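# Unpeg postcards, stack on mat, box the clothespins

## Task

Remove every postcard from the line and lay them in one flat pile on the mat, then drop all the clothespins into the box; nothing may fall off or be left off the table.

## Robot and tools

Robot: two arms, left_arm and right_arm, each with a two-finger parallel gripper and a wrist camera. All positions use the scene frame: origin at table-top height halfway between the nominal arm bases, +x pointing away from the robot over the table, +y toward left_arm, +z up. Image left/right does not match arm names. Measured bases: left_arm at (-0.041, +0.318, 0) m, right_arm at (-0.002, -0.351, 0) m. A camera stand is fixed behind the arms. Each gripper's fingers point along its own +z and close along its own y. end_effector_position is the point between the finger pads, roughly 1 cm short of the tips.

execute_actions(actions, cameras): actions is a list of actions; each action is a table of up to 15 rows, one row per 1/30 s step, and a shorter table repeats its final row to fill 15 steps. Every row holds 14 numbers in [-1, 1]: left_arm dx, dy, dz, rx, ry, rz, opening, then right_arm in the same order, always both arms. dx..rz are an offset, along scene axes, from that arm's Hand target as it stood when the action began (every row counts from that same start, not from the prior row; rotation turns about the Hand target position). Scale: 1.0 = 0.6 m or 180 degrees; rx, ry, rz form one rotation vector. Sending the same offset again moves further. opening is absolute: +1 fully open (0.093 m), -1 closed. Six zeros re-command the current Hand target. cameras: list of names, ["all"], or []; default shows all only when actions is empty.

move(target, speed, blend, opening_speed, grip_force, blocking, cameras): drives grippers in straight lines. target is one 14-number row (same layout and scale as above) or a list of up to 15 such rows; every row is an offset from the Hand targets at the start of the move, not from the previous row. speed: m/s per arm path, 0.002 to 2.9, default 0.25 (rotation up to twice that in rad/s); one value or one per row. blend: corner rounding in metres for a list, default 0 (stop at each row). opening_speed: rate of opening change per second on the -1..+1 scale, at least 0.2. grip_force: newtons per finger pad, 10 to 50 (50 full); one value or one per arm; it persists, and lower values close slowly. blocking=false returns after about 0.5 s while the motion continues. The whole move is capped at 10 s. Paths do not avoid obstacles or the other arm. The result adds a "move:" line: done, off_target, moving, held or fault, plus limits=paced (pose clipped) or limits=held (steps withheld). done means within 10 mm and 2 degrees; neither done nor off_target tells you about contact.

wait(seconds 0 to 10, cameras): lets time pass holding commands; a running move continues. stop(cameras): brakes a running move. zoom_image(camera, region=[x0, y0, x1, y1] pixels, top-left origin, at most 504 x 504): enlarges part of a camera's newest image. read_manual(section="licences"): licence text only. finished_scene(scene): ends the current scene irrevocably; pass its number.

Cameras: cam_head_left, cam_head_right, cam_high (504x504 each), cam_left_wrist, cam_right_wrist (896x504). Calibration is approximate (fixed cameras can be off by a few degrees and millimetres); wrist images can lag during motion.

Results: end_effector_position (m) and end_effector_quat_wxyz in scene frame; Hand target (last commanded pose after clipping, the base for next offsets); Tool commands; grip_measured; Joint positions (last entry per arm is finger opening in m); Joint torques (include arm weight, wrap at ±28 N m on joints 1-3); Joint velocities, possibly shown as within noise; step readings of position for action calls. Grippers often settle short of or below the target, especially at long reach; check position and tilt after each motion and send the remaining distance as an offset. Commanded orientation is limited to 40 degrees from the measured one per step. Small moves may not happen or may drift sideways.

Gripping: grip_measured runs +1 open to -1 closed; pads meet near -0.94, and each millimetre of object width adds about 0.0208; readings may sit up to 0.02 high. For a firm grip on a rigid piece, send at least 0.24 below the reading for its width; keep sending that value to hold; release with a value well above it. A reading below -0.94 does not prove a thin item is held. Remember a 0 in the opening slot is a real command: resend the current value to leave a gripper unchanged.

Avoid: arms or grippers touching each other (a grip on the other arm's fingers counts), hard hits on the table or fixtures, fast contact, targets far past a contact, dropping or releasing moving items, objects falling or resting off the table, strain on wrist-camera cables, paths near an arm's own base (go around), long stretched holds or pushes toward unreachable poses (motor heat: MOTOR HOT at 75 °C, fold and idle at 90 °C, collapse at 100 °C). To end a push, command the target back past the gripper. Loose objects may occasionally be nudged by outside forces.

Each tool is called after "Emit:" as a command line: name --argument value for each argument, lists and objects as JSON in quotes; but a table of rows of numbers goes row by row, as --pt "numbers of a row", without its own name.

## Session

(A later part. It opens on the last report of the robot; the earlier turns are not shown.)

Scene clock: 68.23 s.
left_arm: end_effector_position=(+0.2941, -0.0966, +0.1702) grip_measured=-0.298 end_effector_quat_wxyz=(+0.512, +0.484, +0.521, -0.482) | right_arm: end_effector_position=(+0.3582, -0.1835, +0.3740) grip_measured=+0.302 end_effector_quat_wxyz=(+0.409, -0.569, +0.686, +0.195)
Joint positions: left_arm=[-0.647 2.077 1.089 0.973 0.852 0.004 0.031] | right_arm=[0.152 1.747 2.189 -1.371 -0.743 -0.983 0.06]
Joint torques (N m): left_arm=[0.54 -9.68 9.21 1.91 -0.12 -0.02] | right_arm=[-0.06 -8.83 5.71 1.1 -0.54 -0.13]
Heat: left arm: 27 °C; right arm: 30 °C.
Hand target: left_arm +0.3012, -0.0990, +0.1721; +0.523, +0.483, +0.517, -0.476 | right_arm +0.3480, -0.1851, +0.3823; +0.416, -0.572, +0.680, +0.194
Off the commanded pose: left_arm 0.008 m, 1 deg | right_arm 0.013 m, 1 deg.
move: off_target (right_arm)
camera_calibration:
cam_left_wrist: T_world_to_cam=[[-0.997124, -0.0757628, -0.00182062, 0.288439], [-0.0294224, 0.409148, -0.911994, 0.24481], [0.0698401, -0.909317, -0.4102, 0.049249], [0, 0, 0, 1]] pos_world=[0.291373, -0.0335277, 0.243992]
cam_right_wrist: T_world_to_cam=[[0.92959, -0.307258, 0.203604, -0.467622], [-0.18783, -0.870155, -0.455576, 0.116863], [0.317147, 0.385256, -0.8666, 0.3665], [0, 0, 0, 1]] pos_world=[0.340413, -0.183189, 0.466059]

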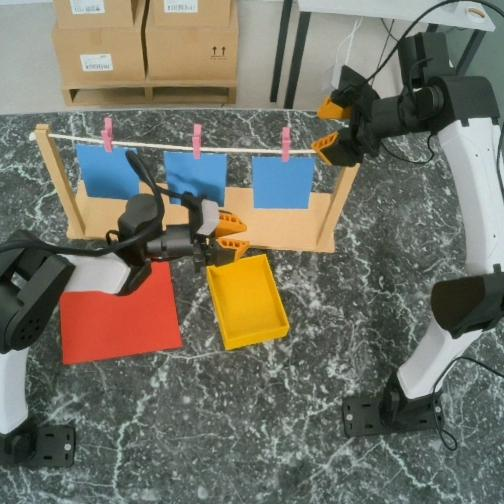

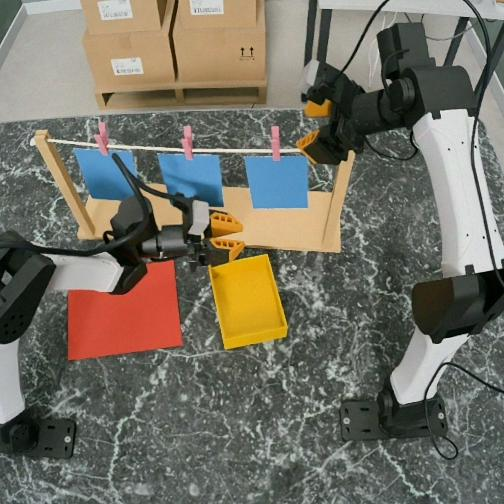

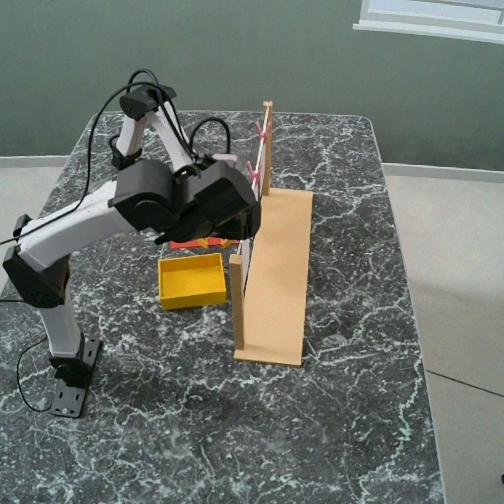

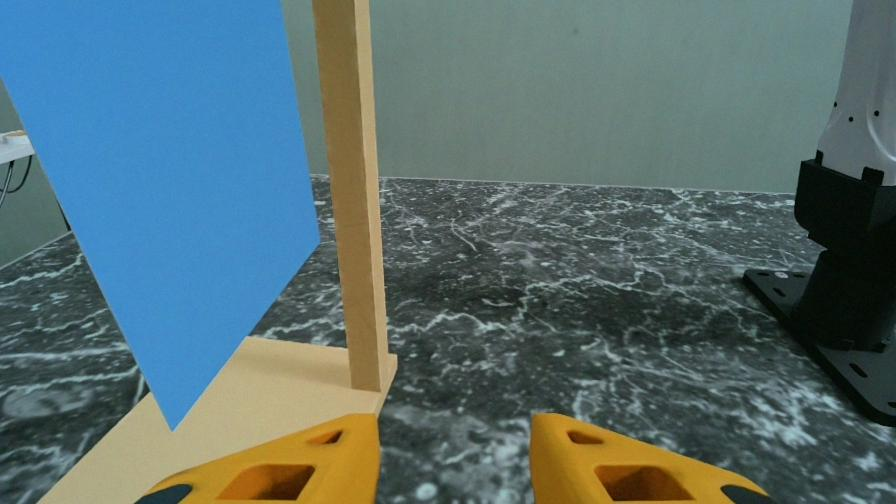

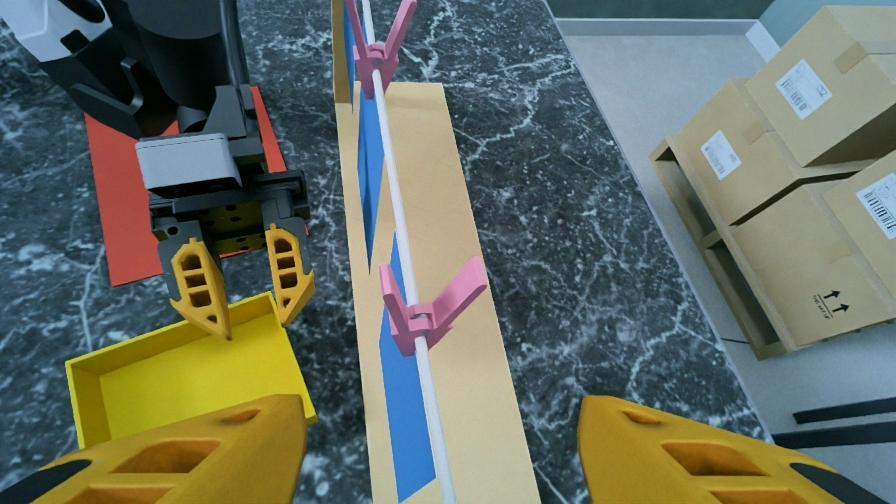

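Emit:
move --target '[0.068,0.0317,-0.0085,0,0,0.0456,-0.3,0,0,0,0,0,0,0.3]' --speed 0.12 --cameras '["cam_left_wrist", "cam_head_left", "cam_right_wrist"]'

Scene clock: 79.37 s.
left_arm: end_effector_position=(+0.3345, -0.0784, +0.1641) grip_measured=-0.298 end_effector_quat_wxyz=(+0.543, +0.445, +0.556, -0.444) | right_arm: end_effector_position=(+0.3581, -0.1835, +0.3740) grip_measured=+0.302 end_effector_quat_wxyz=(+0.409, -0.569, +0.686, +0.195)
Joint positions: left_arm=[-0.594 2.103 1.108 0.973 0.763 0.004 0.031] | right_arm=[0.152 1.747 2.189 -1.371 -0.744 -0.984 0.06]
Joint torques (N m): left_arm=[0.5 -9.81 9.25 2.07 -0.13 -0.02] | right_arm=[-0.09 -8.76 5.76 1.07 -0.56 -0.13]
Heat: left arm: 29 °C; right arm: 30 °C.
Hand target: left_arm +0.3419, -0.0801, +0.1670; +0.556, +0.445, +0.550, -0.437 | right_arm +0.3480, -0.1851, +0.3824; +0.416, -0.572, +0.680, +0.194
Off the commanded pose: left_arm 0.008 m, 2 deg | right_arm 0.013 m, 1 deg.
move: off_target (right_arm)
camera_calibration:
cam_left_wrist: T_world_to_cam=[[-0.976234, -0.216706, 0.00223314, 0.311467], [-0.0920963, 0.405511, -0.909439, 0.253265], [0.196175, -0.888031, -0.415832, 0.0208472], [0, 0, 0, 1]] pos_world=[0.3233, -0.0166917, 0.238302]
cam_right_wrist: T_world_to_cam=[[0.929747, -0.306688, 0.203748, -0.467544], [-0.187229, -0.870274, -0.455598, 0.116628], [0.317043, 0.385443, -0.866555, 0.366581], [0, 0, 0, 1]] pos_world=[0.340312, -0.183188, 0.466059]
Images, in order (width x height): cam_head_left 504x504, cam_left_wrist 896x504, cam_right_wrist 896x504.

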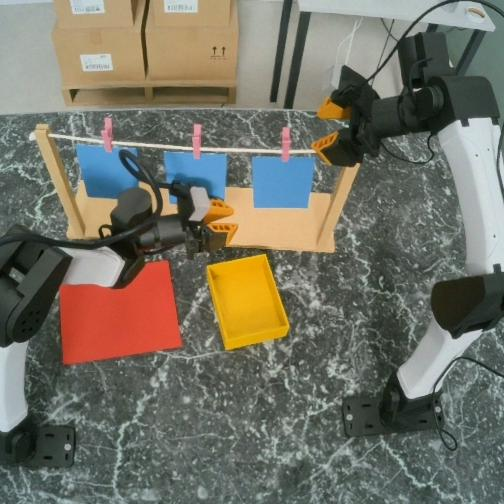

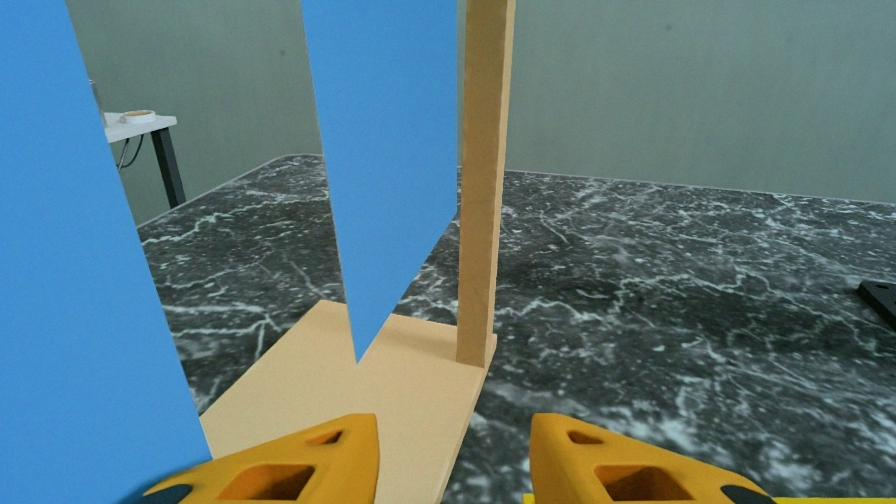

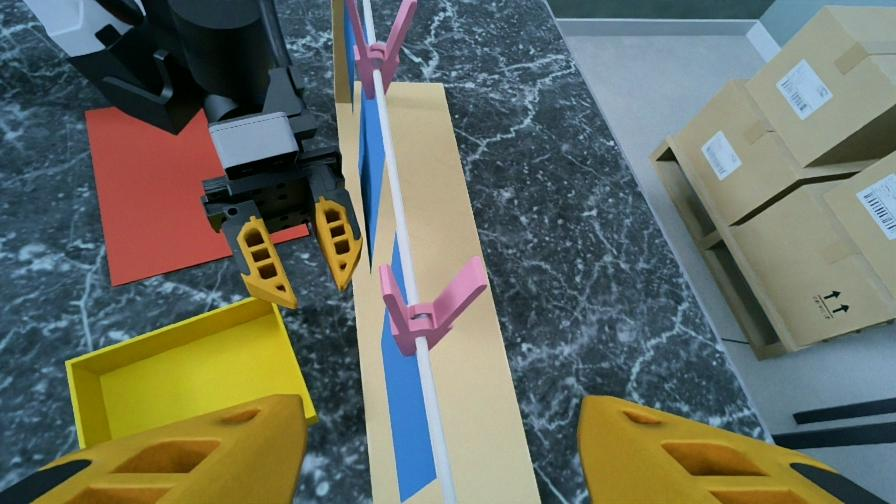

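Emit:
execute_actions --actions '[]' --cameras '["cam_left_wrist", "cam_right_wrist", "cam_head_left"]'

Scene clock: 80.53 s.
left_arm: end_effector_position=(+0.3347, -0.0783, +0.1641) grip_measured=-0.298 end_effector_quat_wxyz=(+0.543, +0.445, +0.557, -0.444) | right_arm: end_effector_position=(+0.3581, -0.1835, +0.3740) grip_measured=+0.302 end_effector_quat_wxyz=(+0.409, -0.569, +0.686, +0.195)
Joint positions: left_arm=[-0.594 2.103 1.108 0.973 0.762 0.004 0.031] | right_arm=[0.152 1.747 2.189 -1.371 -0.744 -0.984 0.06]
Joint velocities: within noise
Joint torques (N m): left_arm=[0.51 -9.8 9.25 2.07 -0.1 -0.02] | right_arm=[-0.09 -8.77 5.76 1.05 -0.55 -0.13]
Heat: left arm: 29 °C; right arm: 30 °C.
Hand target: left_arm +0.3418, -0.0801, +0.1670; +0.556, +0.445, +0.550, -0.437 | right_arm +0.3480, -0.1851, +0.3824; +0.416, -0.572, +0.680, +0.194
Tool commands: left_gripper/opening=-0.3 right_gripper/opening=+0.3
Off the commanded pose: left_arm 0.008 m, 2 deg | right_arm 0.013 m, 1 deg.
camera_calibration:
cam_left_wrist: T_world_to_cam=[[-0.975968, -0.217905, 0.00221191, 0.31146], [-0.0925892, 0.405464, -0.90941, 0.253425], [0.197268, -0.887759, -0.415895, 0.0204957], [0, 0, 0, 1]] pos_world=[0.323397, -0.0166908, 0.238302]
cam_right_wrist: T_world_to_cam=[[0.929747, -0.306688, 0.203748, -0.467544], [-0.187229, -0.870274, -0.455598, 0.116628], [0.317043, 0.385443, -0.866555, 0.366581], [0, 0, 0, 1]] pos_world=[0.340312, -0.183188, 0.466059]
Images, in order (width x height): cam_head_left 504x504, cam_left_wrist 896x504, cam_right_wrist 896x504.

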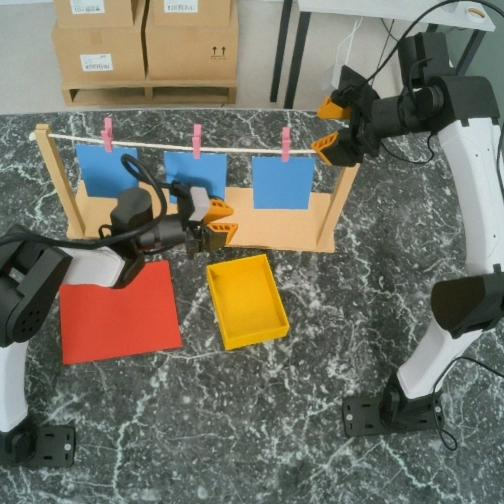

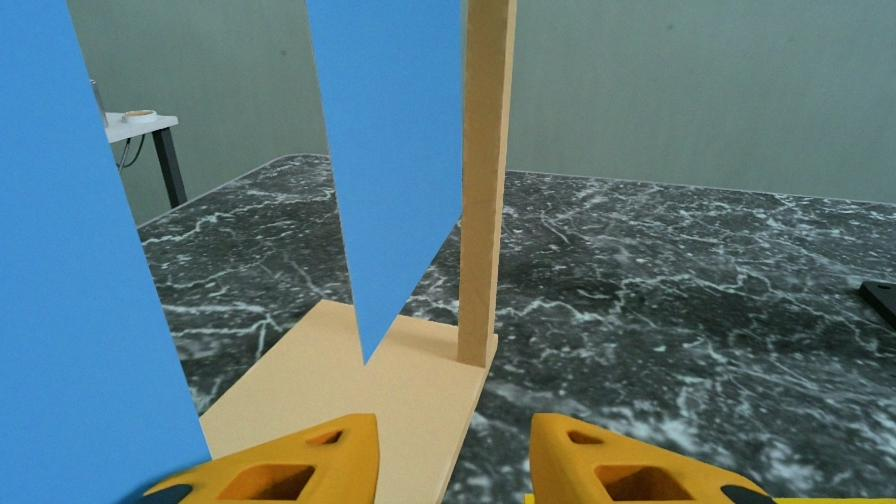

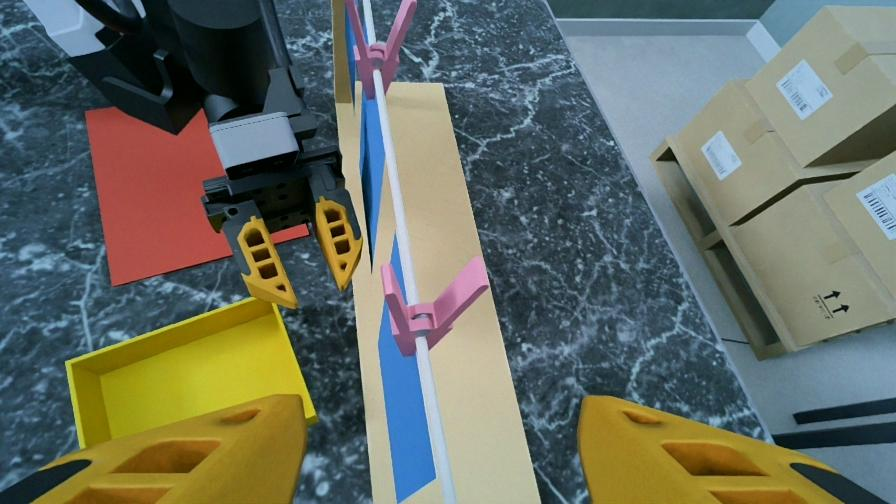

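Emit:
move --target '[0.0622, -0.0828, 0.0017, 0, 0, 0, -0.3, 0, 0, 0, 0, 0, 0, 0.3]' --speed 0.08 --cameras '["cam_left_wrist", "cam_right_wrist"]'

Scene clock: 84.27 s.
left_arm: end_effector_position=(+0.3745, -0.1257, +0.1668) grip_measured=-0.298 end_effector_quat_wxyz=(+0.545, +0.445, +0.555, -0.443) | right_arm: end_effector_position=(+0.3581, -0.1835, +0.3740) grip_measured=+0.302 end_effector_quat_wxyz=(+0.409, -0.569, +0.686, +0.195)
Joint positions: left_arm=[-0.63 2.274 1.422 0.835 0.723 0.003 0.031] | right_arm=[0.152 1.747 2.189 -1.371 -0.744 -0.984 0.06]
Joint torques (N m): left_arm=[-0.09 -11.56 9.98 2.05 -0.14 -0.01] | right_arm=[-0.12 -8.88 5.71 1.06 -0.57 -0.12]
Heat: left arm: 30 °C; right arm: 30 °C.
Hand target: left_arm +0.3791, -0.1297, +0.1680; +0.556, +0.445, +0.550, -0.437 | right_arm +0.3480, -0.1851, +0.3824; +0.416, -0.572, +0.680, +0.194
Off the commanded pose: left_arm 0.006 m, 2 deg | right_arm 0.013 m, 1 deg.
move: off_target (right_arm)
camera_calibration:
cam_left_wrist: T_world_to_cam=[[-0.975397, -0.220452, -0.00107576, 0.339938], [-0.0900249, 0.402763, -0.910866, 0.277717], [0.201236, -0.88836, -0.4127, -0.0303621], [0, 0, 0, 1]] pos_world=[0.362686, -0.0638863, 0.240798]
cam_right_wrist: T_world_to_cam=[[0.929747, -0.306688, 0.203748, -0.467544], [-0.187229, -0.870274, -0.455598, 0.116628], [0.317043, 0.385443, -0.866555, 0.366581], [0, 0, 0, 1]] pos_world=[0.340312, -0.183188, 0.466059]
Images, in order (width x height): cam_left_wrist 896x504, cam_right_wrist 896x504.

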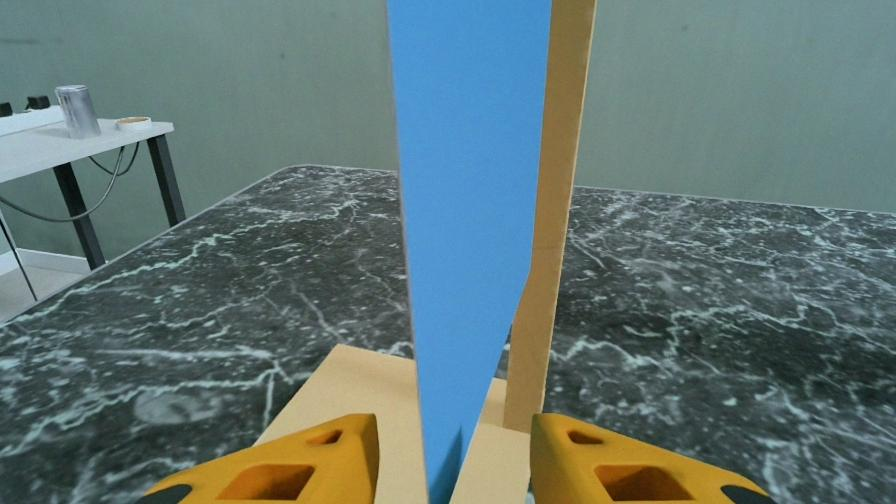

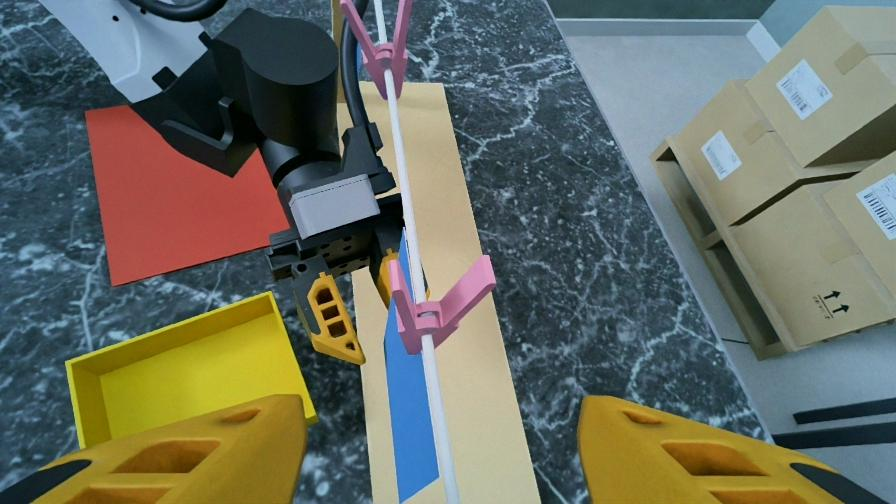

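Emit:
move --target '[0, 0, 0, 0, 0, 0, -1, 0, 0, 0, 0, 0, 0, 0.3]' --grip_force '[20, 50]' --speed 0.05 --cameras '["cam_left_wrist", "cam_right_wrist", "cam_head_left"]'

Scene clock: 92.43 s.
left_arm: end_effector_position=(+0.3745, -0.1257, +0.1673) grip_measured=-0.982 end_effector_quat_wxyz=(+0.546, +0.445, +0.555, -0.443) | right_arm: end_effector_position=(+0.3581, -0.1835, +0.3740) grip_measured=+0.302 end_effector_quat_wxyz=(+0.409, -0.569, +0.686, +0.195)
Joint positions: left_arm=[-0.63 2.274 1.422 0.838 0.723 0.003 0] | right_arm=[0.152 1.747 2.189 -1.371 -0.744 -0.984 0.06]
Joint torques (N m): left_arm=[-0.13 -11.58 9.94 2 -0.15 -0.01] | right_arm=[-0.01 -8.76 5.75 1.06 -0.55 -0.15]
Heat: left arm: 31 °C; right arm: 30 °C.
Hand target: left_arm +0.3791, -0.1297, +0.1679; +0.556, +0.445, +0.550, -0.437 | right_arm +0.3480, -0.1851, +0.3824; +0.416, -0.572, +0.680, +0.194
Off the commanded pose: left_arm 0.006 m, 1 deg | right_arm 0.013 m, 1 deg.
grip_force (N): 20, 50
move: off_target (right_arm)
camera_calibration:
cam_left_wrist: T_world_to_cam=[[-0.975379, -0.220515, -0.00292075, 0.340198], [-0.088015, 0.401382, -0.911672, 0.277398], [0.20221, -0.888969, -0.410908, -0.0308914], [0, 0, 0, 1]] pos_world=[0.362484, -0.0637849, 0.241196]
cam_right_wrist: T_world_to_cam=[[0.929747, -0.306688, 0.203748, -0.467544], [-0.187229, -0.870274, -0.455598, 0.116628], [0.317043, 0.385443, -0.866555, 0.366581], [0, 0, 0, 1]] pos_world=[0.340312, -0.183188, 0.466059]
Images, in order (width x height): cam_head_left 504x504, cam_left_wrist 896x504, cam_right_wrist 896x504.

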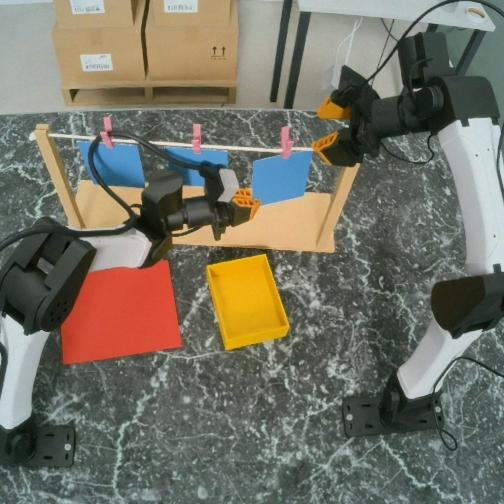

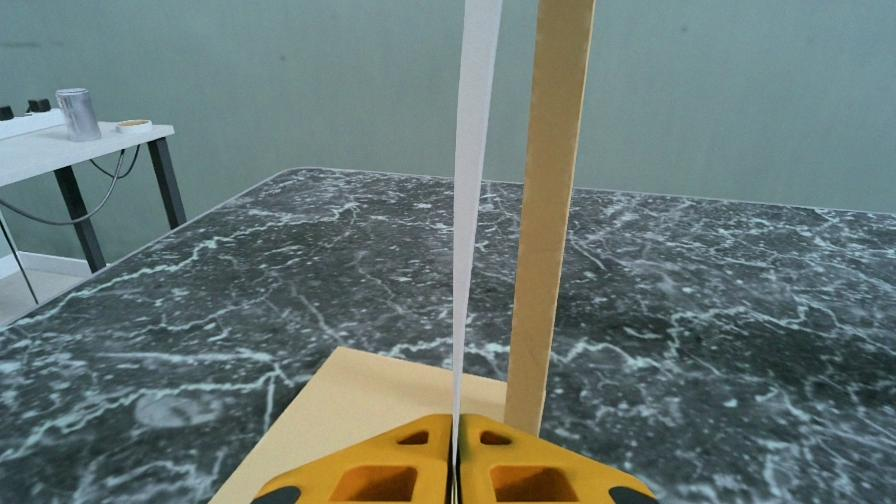

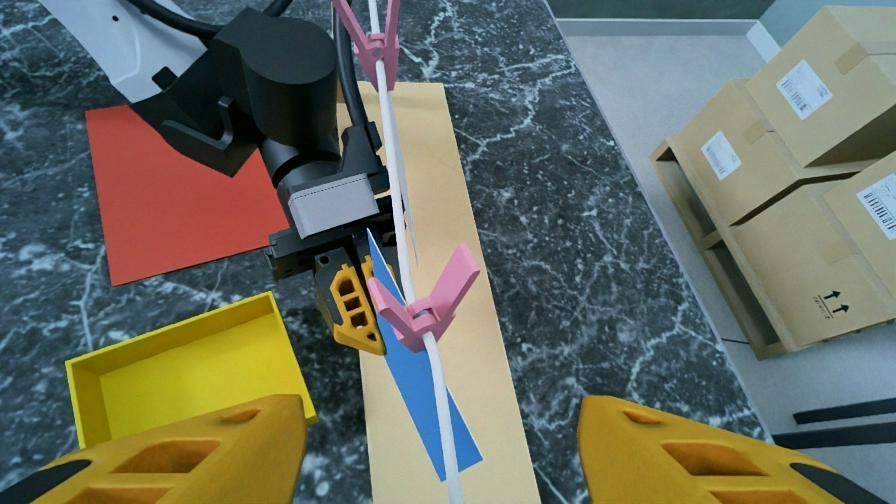

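Emit:
zoom_image --camera "cam_right_wrist" --region '[300, 200, 560, 380]'

Emit:
zoom_image --camera "cam_head_left" --region '[180, 100, 380, 260]'

Scaled by 1.938 from the camera's 896x504 image, which has a finer 1280x720 frame.

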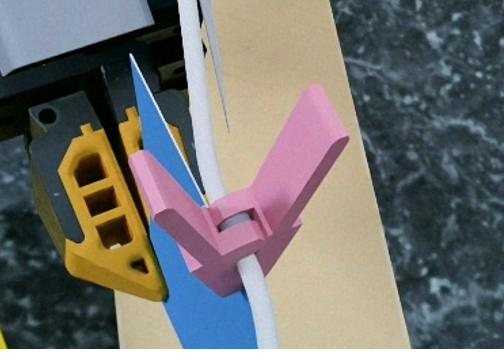

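Scaled by 2.520 from the camera's 504x504 image, which has a finer 720x720 frame.

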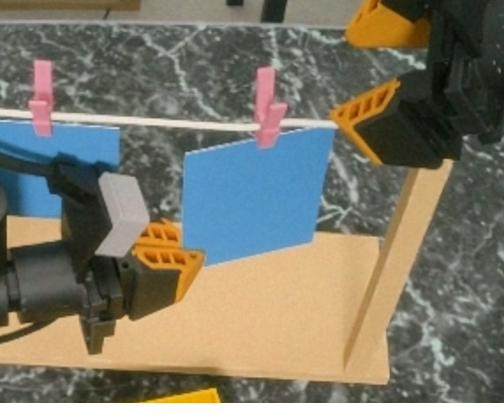

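Emit:
execute_actions --actions '[]' --cameras '["cam_head_left", "cam_head_right", "cam_high"]'

Emit:
zoom_image --camera "cam_head_left" --region '[235, 105, 335, 185]'

Emit:
zoom_image --camera "cam_head_right" --region '[200, 105, 300, 185]'

Emit:
zoom_image --camera "cam_high" --region '[150, 130, 300, 250]'

Scene clock: 105.30 s.
left_arm: end_effector_position=(+0.3745, -0.1257, +0.1673) grip_measured=-0.990 end_effector_quat_wxyz=(+0.546, +0.445, +0.555, -0.443) | right_arm: end_effector_position=(+0.3581, -0.1835, +0.3740) grip_measured=+0.302 end_effector_quat_wxyz=(+0.409, -0.569, +0.686, +0.195)
Joint positions: left_arm=[-0.63 2.274 1.422 0.838 0.723 0.003 0] | right_arm=[0.152 1.747 2.189 -1.371 -0.744 -0.984 0.06]
Joint velocities: within noise
Joint torques (N m): left_arm=[-0.09 -11.55 9.95 2 -0.15 -0.02] | right_arm=[-0.17 -8.81 5.78 1.06 -0.56 -0.14]
Heat: left arm: 32 °C; right arm: 31 °C.
Hand target: left_arm +0.3791, -0.1297, +0.1679; +0.556, +0.445, +0.550, -0.437 | right_arm +0.3480, -0.1851, +0.3824; +0.416, -0.572, +0.680, +0.194
Tool commands: left_gripper/opening=-1.0 right_gripper/opening=+0.3
Off the commanded pose: left_arm 0.006 m, 1 deg | right_arm 0.013 m, 1 deg.
grip_force (N): 20, 50
Images, in order (width x height): cam_head_left 504x504, cam_head_right 504x504, cam_high 504x504.

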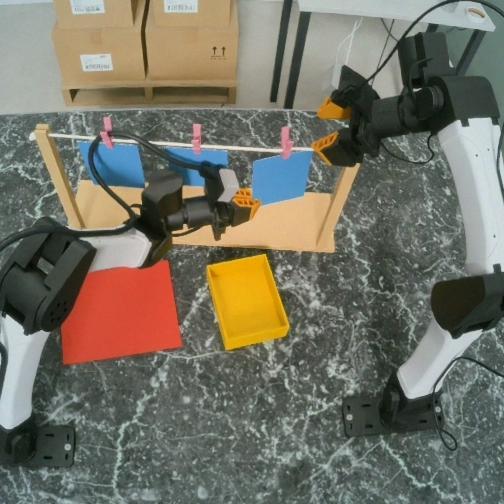

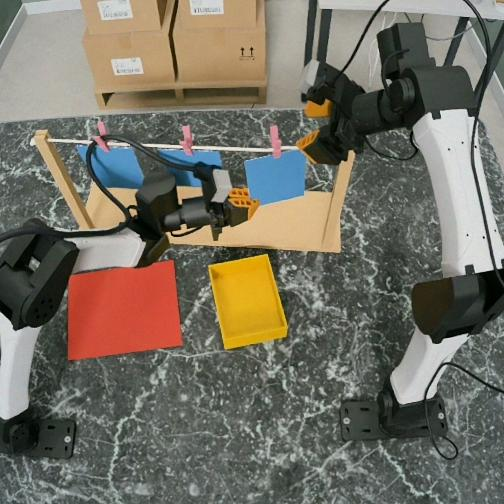

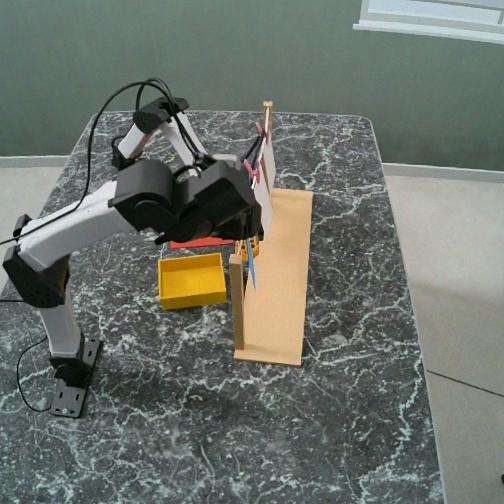

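Scaled by 5.040 from the camera's 504x504 image, which has a finer 720x720 frame.

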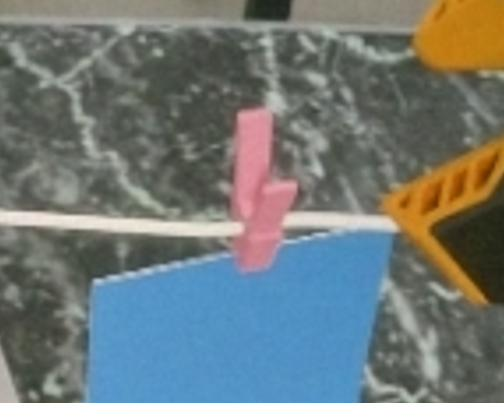

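Scaled by 5.040 from the camera's 504x504 image, which has a finer 720x720 frame.

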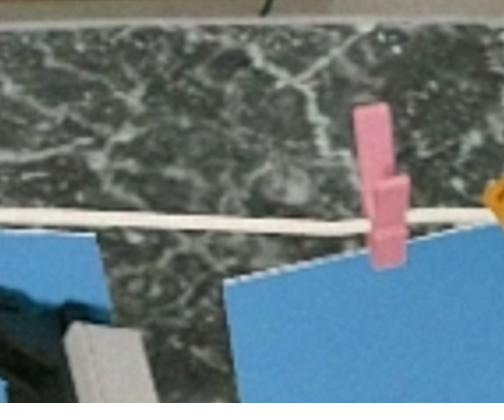

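Scaled by 3.360 from the camera's 504x504 image, which has a finer 720x720 frame.

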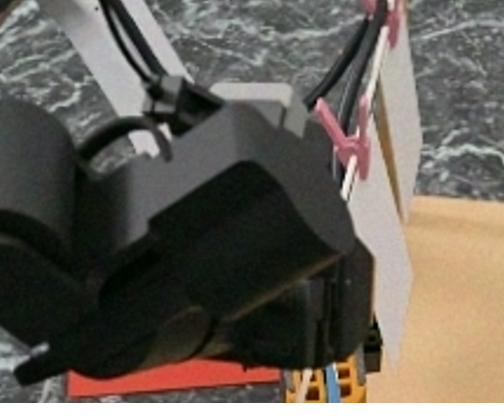

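Emit:
move --target '[0, 0, 0, 0, 0, 0, -1, 0.0232, 0.0042, -0.0217, 0.0815, 0.0292, 0.1051, 0.3]' --speed 0.12 --cameras '["cam_right_wrist", "cam_head_left", "cam_high"]'

Scene clock: 112.43 s.
left_arm: end_effector_position=(+0.3745, -0.1257, +0.1673) grip_measured=-0.990 end_effector_quat_wxyz=(+0.546, +0.445, +0.555, -0.443) | right_arm: end_effector_position=(+0.3586, -0.1803, +0.3755) grip_measured=+0.302 end_effector_quat_wxyz=(-0.450, +0.596, -0.569, -0.345)
Joint positions: left_arm=[-0.63 2.274 1.422 0.838 0.723 0.003 0] | right_arm=[0.05 1.92 2.283 -1.567 -1.178 -1.33 0.06]
Joint torques (N m): left_arm=[-0.14 -11.54 9.94 2 -0.16 -0.02] | right_arm=[-0.42 -6.13 5.35 0.63 -0.8 -0.13]
Heat: left arm: 33 °C; right arm: 31 °C.
Hand target: left_arm +0.3791, -0.1297, +0.1679; +0.556, +0.445, +0.550, -0.437 | right_arm +0.3619, -0.1825, +0.3693; -0.416, +0.609, -0.565, -0.371
Off the commanded pose: left_arm 0.006 m, 1 deg | right_arm 0.007 m, 5 deg.
joint sent to its limit (right arm) — joint 4 (wrist pitch), lower limit. The joint targets are off in orientation, not in position.
grip_force (N): 20, 50
move: off_target (right_arm)
camera_calibration:
cam_right_wrist: T_world_to_cam=[[0.986763, -0.0836476, 0.138929, -0.42318], [0.0338423, -0.731621, -0.680871, 0.150585], [0.158597, 0.67656, -0.719106, 0.420414], [0, 0, 0, 1]] pos_world=[0.345807, -0.209662, 0.463643]
Images, in order (width x height): cam_head_left 504x504, cam_high 504x504, cam_right_wrist 896x504.

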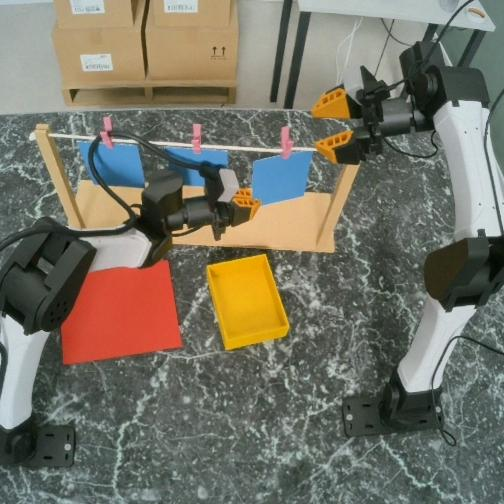

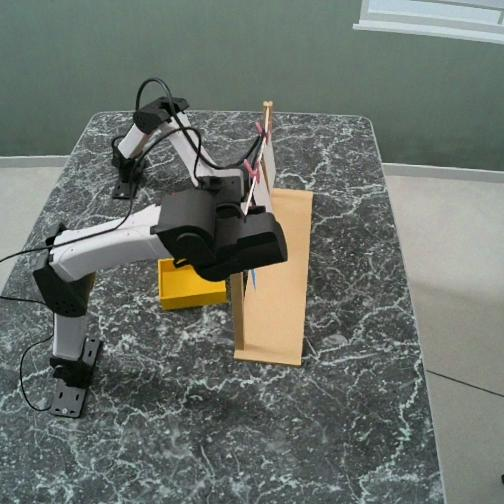

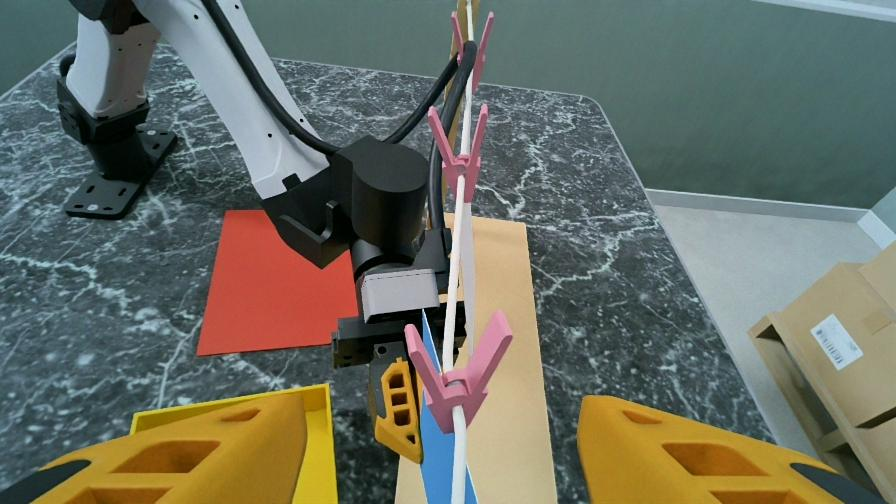

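Emit:
zoom_image --camera "cam_right_wrist" --region '[360, 280, 560, 450]'

Emit:
zoom_image --camera "cam_high" --region '[180, 80, 320, 220]'

Scaled by 2.520 from the camera's 896x504 image, which has a finer 1280x720 frame.

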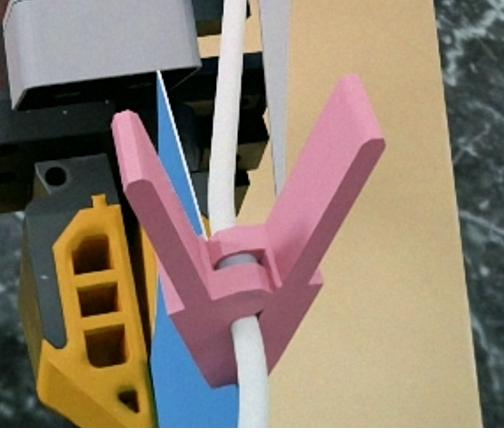

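Scaled by 3.600 from the camera's 504x504 image, which has a finer 720x720 frame.

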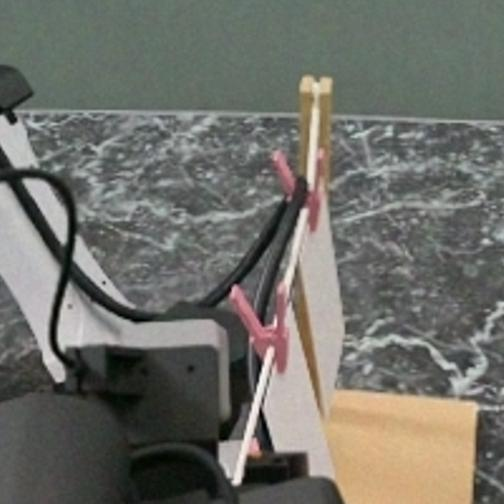

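Emit:
move --target '[0, 0, 0, 0, 0, 0, -1, 0.0102, 0.0408, -0.0222, 0, 0, 0, 0.3]' --speed 0.08 --cameras '["cam_right_wrist"]'

Scene clock: 115.10 s.
left_arm: end_effector_position=(+0.3745, -0.1257, +0.1673) grip_measured=-0.990 end_effector_quat_wxyz=(+0.546, +0.445, +0.555, -0.443) | right_arm: end_effector_position=(+0.3656, -0.1595, +0.3576) grip_measured=+0.302 end_effector_quat_wxyz=(-0.426, +0.606, -0.564, -0.366)
Joint positions: left_arm=[-0.63 2.274 1.422 0.838 0.723 0.003 0] | right_arm=[0.105 1.987 2.312 -1.569 -1.17 -1.329 0.06]
Joint torques (N m): left_arm=[-0.12 -11.52 9.95 2 -0.15 -0.01] | right_arm=[0.61 -6.58 8.03 0.61 -0.62 -0.04]
Heat: left arm: 34 °C; right arm: 31 °C.
Hand target: left_arm +0.3791, -0.1297, +0.1679; +0.556, +0.445, +0.550, -0.437 | right_arm +0.3680, -0.1581, +0.3561; -0.416, +0.609, -0.565, -0.370
Off the commanded pose: left_arm 0.006 m, 1 deg | right_arm 0.003 m, 1 deg.
joint sent to its limit (right arm) — joint 4 (wrist pitch), lower limit. The joint targets still meet the commanded pose.
grip_force (N): 20, 50
move: done
camera_calibration:
cam_right_wrist: T_world_to_cam=[[0.994616, -0.0305536, 0.0990228, -0.405991], [0.0445675, -0.73655, -0.674913, 0.146463], [0.0935563, 0.675692, -0.731223, 0.420282], [0, 0, 0, 1]] pos_world=[0.357958, -0.188509, 0.446372]
Images, in order (width x height): cam_right_wrist 896x504.

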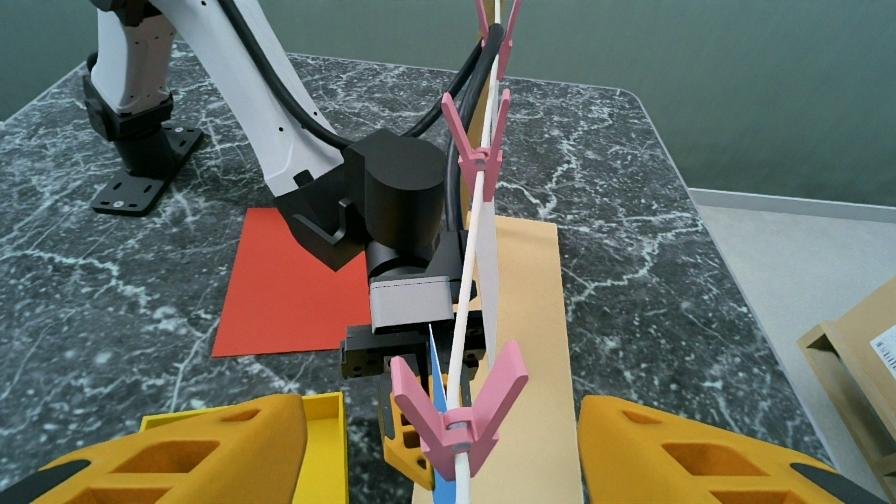

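Emit:
move --target '[0, 0, 0, 0, 0, 0, -1, 0.0107, 0.0425, -0.026, 0, 0, 0, 0.3]' --speed 0.05 --cameras '["cam_right_wrist", "cam_head_left"]'

Scene clock: 117.97 s.
left_arm: end_effector_position=(+0.3745, -0.1257, +0.1673) grip_measured=-0.990 end_effector_quat_wxyz=(+0.546, +0.445, +0.555, -0.443) | right_arm: end_effector_position=(+0.3745, -0.1344, +0.3389) grip_measured=+0.302 end_effector_quat_wxyz=(-0.411, +0.605, -0.569, -0.376)
Joint positions: left_arm=[-0.63 2.274 1.422 0.838 0.723 0.003 0] | right_arm=[0.169 1.987 2.225 -1.409 -1.146 -1.212 0.06]
Joint torques (N m): left_arm=[-0.12 -11.54 9.94 2 -0.15 -0.01] | right_arm=[0.65 -9.24 5.61 1.01 -0.58 -0.04]
Heat: left arm: 34 °C; right arm: 31 °C.
Hand target: left_arm +0.3791, -0.1297, +0.1679; +0.556, +0.445, +0.550, -0.437 | right_arm +0.3744, -0.1325, +0.3405; -0.416, +0.609, -0.565, -0.371
Off the commanded pose: left_arm 0.006 m, 1 deg | right_arm 0.002 m, 1 deg.
grip_force (N): 20, 50
move: done
camera_calibration:
cam_right_wrist: T_world_to_cam=[[0.997615, -0.017948, 0.066655, -0.400693], [0.0313402, -0.742585, -0.669018, 0.153999], [0.0615046, 0.669511, -0.740252, 0.403077], [0, 0, 0, 1]] pos_world=[0.37012, -0.162699, 0.428115]
Images, in order (width x height): cam_head_left 504x504, cam_right_wrist 896x504.

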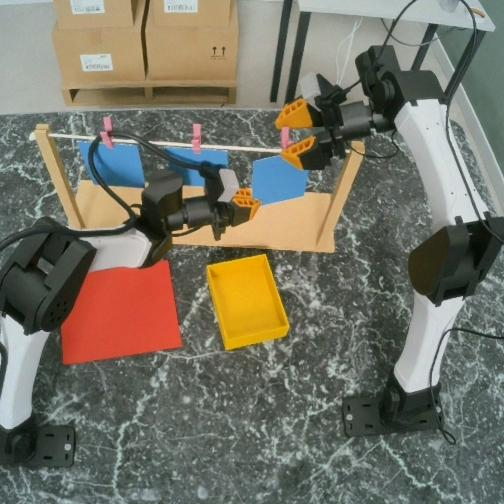

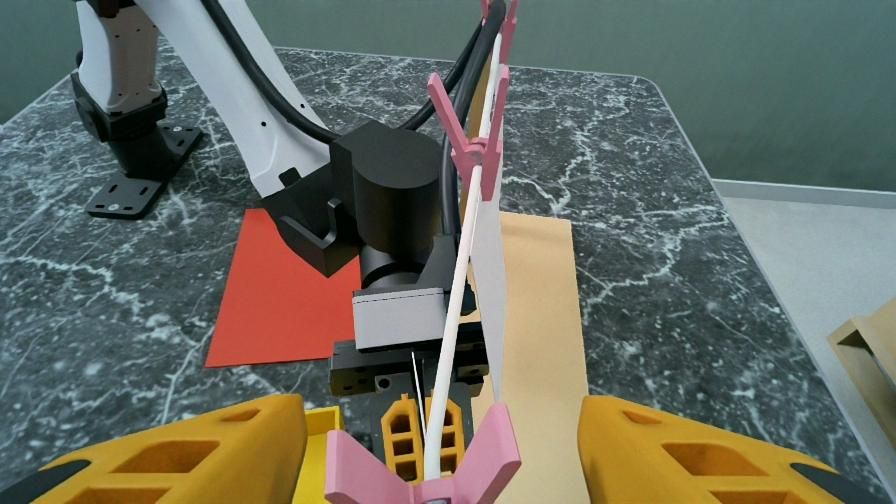

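Emit:
zoom_image --camera "cam_right_wrist" --region '[280, 370, 600, 504]'

Emit:
zoom_image --camera "cam_head_left" --region '[240, 80, 360, 200]'

Scaled by 1.575 from the camera's 896x504 image, which has a finer 1280x720 frame.

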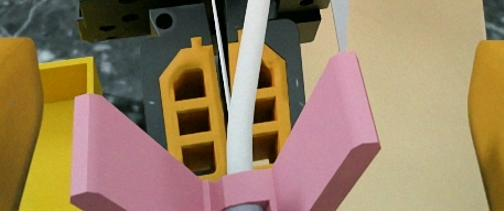

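Scaled by 4.200 from the camera's 504x504 image, which has a finer 720x720 frame.

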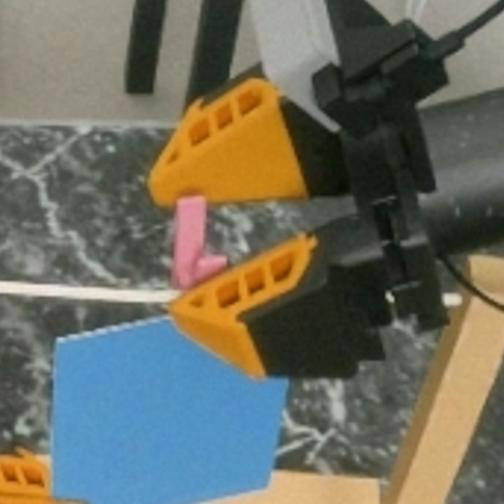

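Emit:
move --pt "0 0 0 0 0 0 -1 -0.0065 -0.0017 0.005 0 0 0 0.3" --pt "0 0 0 0 0 0 -1 -0.0065 -0.0017 0.005 0 0 0 -0.35" --speed 0.05 --grip_force '[20, 30]' --cameras '["cam_right_wrist", "cam_head_left"]'

Scene clock: 122.30 s.
left_arm: end_effector_position=(+0.3745, -0.1257, +0.1673) grip_measured=-0.990 end_effector_quat_wxyz=(+0.546, +0.445, +0.555, -0.443) | right_arm: end_effector_position=(+0.3746, -0.1343, +0.3389) grip_measured=-0.346 end_effector_quat_wxyz=(-0.411, +0.605, -0.569, -0.376)
Joint positions: left_arm=[-0.63 2.274 1.422 0.838 0.723 0.003 0] | right_arm=[0.169 1.987 2.225 -1.408 -1.146 -1.212 0.029]
Joint torques (N m): left_arm=[-0.13 -11.56 9.95 2 -0.15 -0.02] | right_arm=[0.53 -10.18 5.37 0.9 -0.6 -0.05]
Heat: left arm: 34 °C; right arm: 31 °C.
Hand target: left_arm +0.3791, -0.1297, +0.1679; +0.556, +0.445, +0.550, -0.437 | right_arm +0.3705, -0.1335, +0.3435; -0.416, +0.609, -0.565, -0.370
Off the commanded pose: left_arm 0.006 m, 1 deg | right_arm 0.006 m, 1 deg.
grip_force (N): 20, 30
move: done
camera_calibration:
cam_right_wrist: T_world_to_cam=[[0.997587, -0.0181559, 0.0670125, -0.400977], [0.0314337, -0.7425, -0.669108, 0.154081], [0.061905, 0.6696, -0.740138, 0.402963], [0, 0, 0, 1]] pos_world=[0.37022, -0.162699, 0.428215]
Images, in order (width x height): cam_head_left 504x504, cam_right_wrist 896x504.

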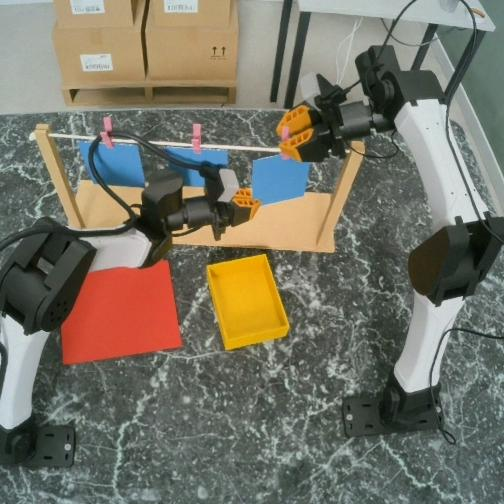

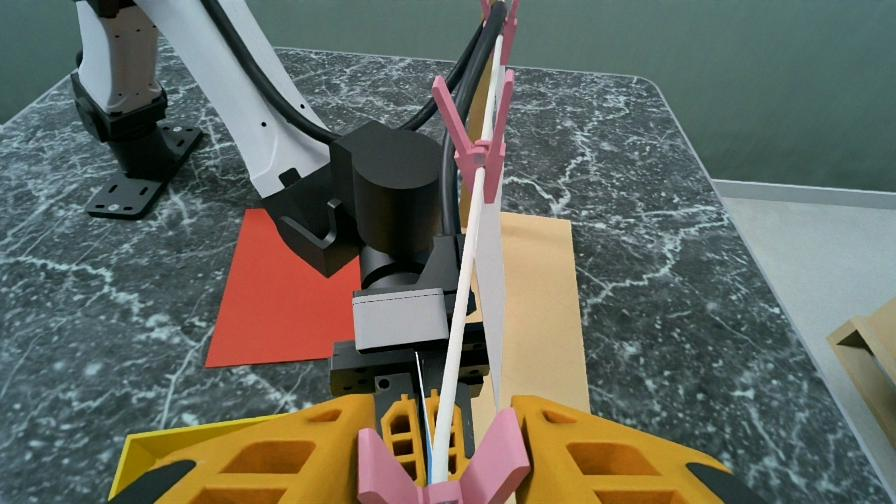

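Emit:
move --target '[0, 0, 0, 0, 0, 0, -1, 0, 0, 0, 0, 0, 0, -0.6]' --speed 0.05 --cameras '["cam_right_wrist", "cam_head_left"]'

Emit:
zoom_image --camera "cam_head_left" --region '[240, 80, 360, 200]'

Emit:
zoom_image --camera "cam_right_wrist" --region '[280, 370, 600, 504]'

Scene clock: 123.97 s.
left_arm: end_effector_position=(+0.3745, -0.1257, +0.1673) grip_measured=-0.990 end_effector_quat_wxyz=(+0.546, +0.445, +0.555, -0.443) | right_arm: end_effector_position=(+0.3746, -0.1343, +0.3389) grip_measured=-0.593 end_effector_quat_wxyz=(-0.411, +0.605, -0.569, -0.376)
Joint positions: left_arm=[-0.63 2.274 1.422 0.838 0.723 0.003 0] | right_arm=[0.169 1.987 2.225 -1.408 -1.146 -1.212 0.017]
Joint torques (N m): left_arm=[-0.12 -11.56 9.94 2 -0.15 -0.01] | right_arm=[0.57 -10.25 5.33 0.87 -0.6 -0.03]
Heat: left arm: 35 °C; right arm: 32 °C.
Hand target: left_arm +0.3791, -0.1297, +0.1679; +0.556, +0.445, +0.550, -0.437 | right_arm +0.3705, -0.1335, +0.3435; -0.416, +0.609, -0.565, -0.370
Off the commanded pose: left_arm 0.006 m, 1 deg | right_arm 0.006 m, 1 deg.
grip_force (N): 20, 30
move: done
camera_calibration:
cam_right_wrist: T_world_to_cam=[[0.997587, -0.0181559, 0.0670125, -0.400977], [0.0314337, -0.7425, -0.669108, 0.154081], [0.061905, 0.6696, -0.740138, 0.402963], [0, 0, 0, 1]] pos_world=[0.37022, -0.162699, 0.428215]
Images, in order (width x height): cam_head_left 504x504, cam_right_wrist 896x504.

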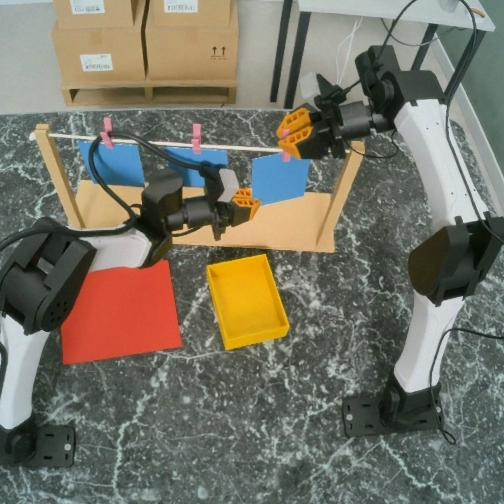

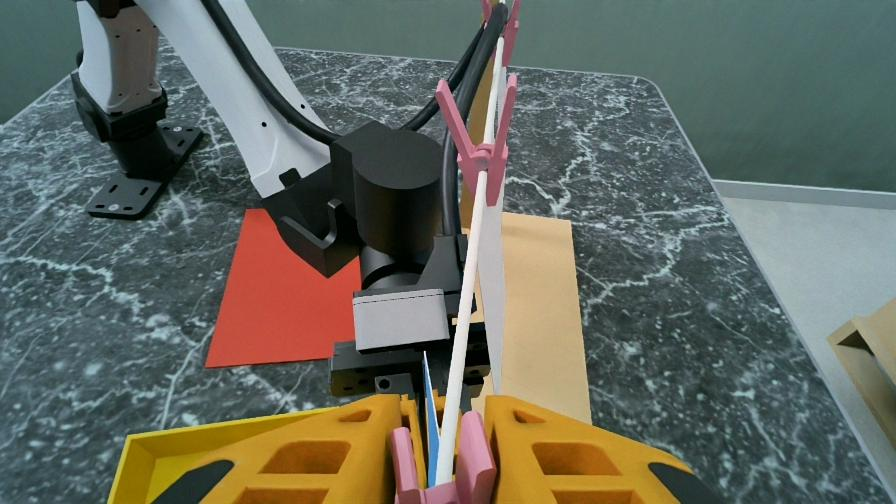

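Scaled by 4.200 from the camera's 504x504 image, which has a finer 720x720 frame.

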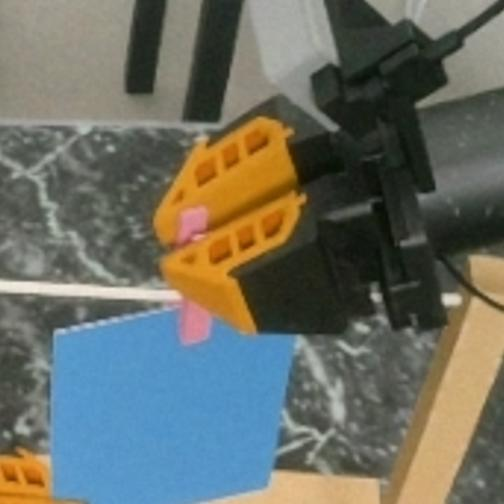

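Scaled by 1.575 from the camera's 896x504 image, which has a finer 1280x720 frame.

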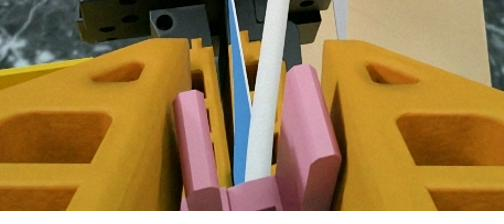

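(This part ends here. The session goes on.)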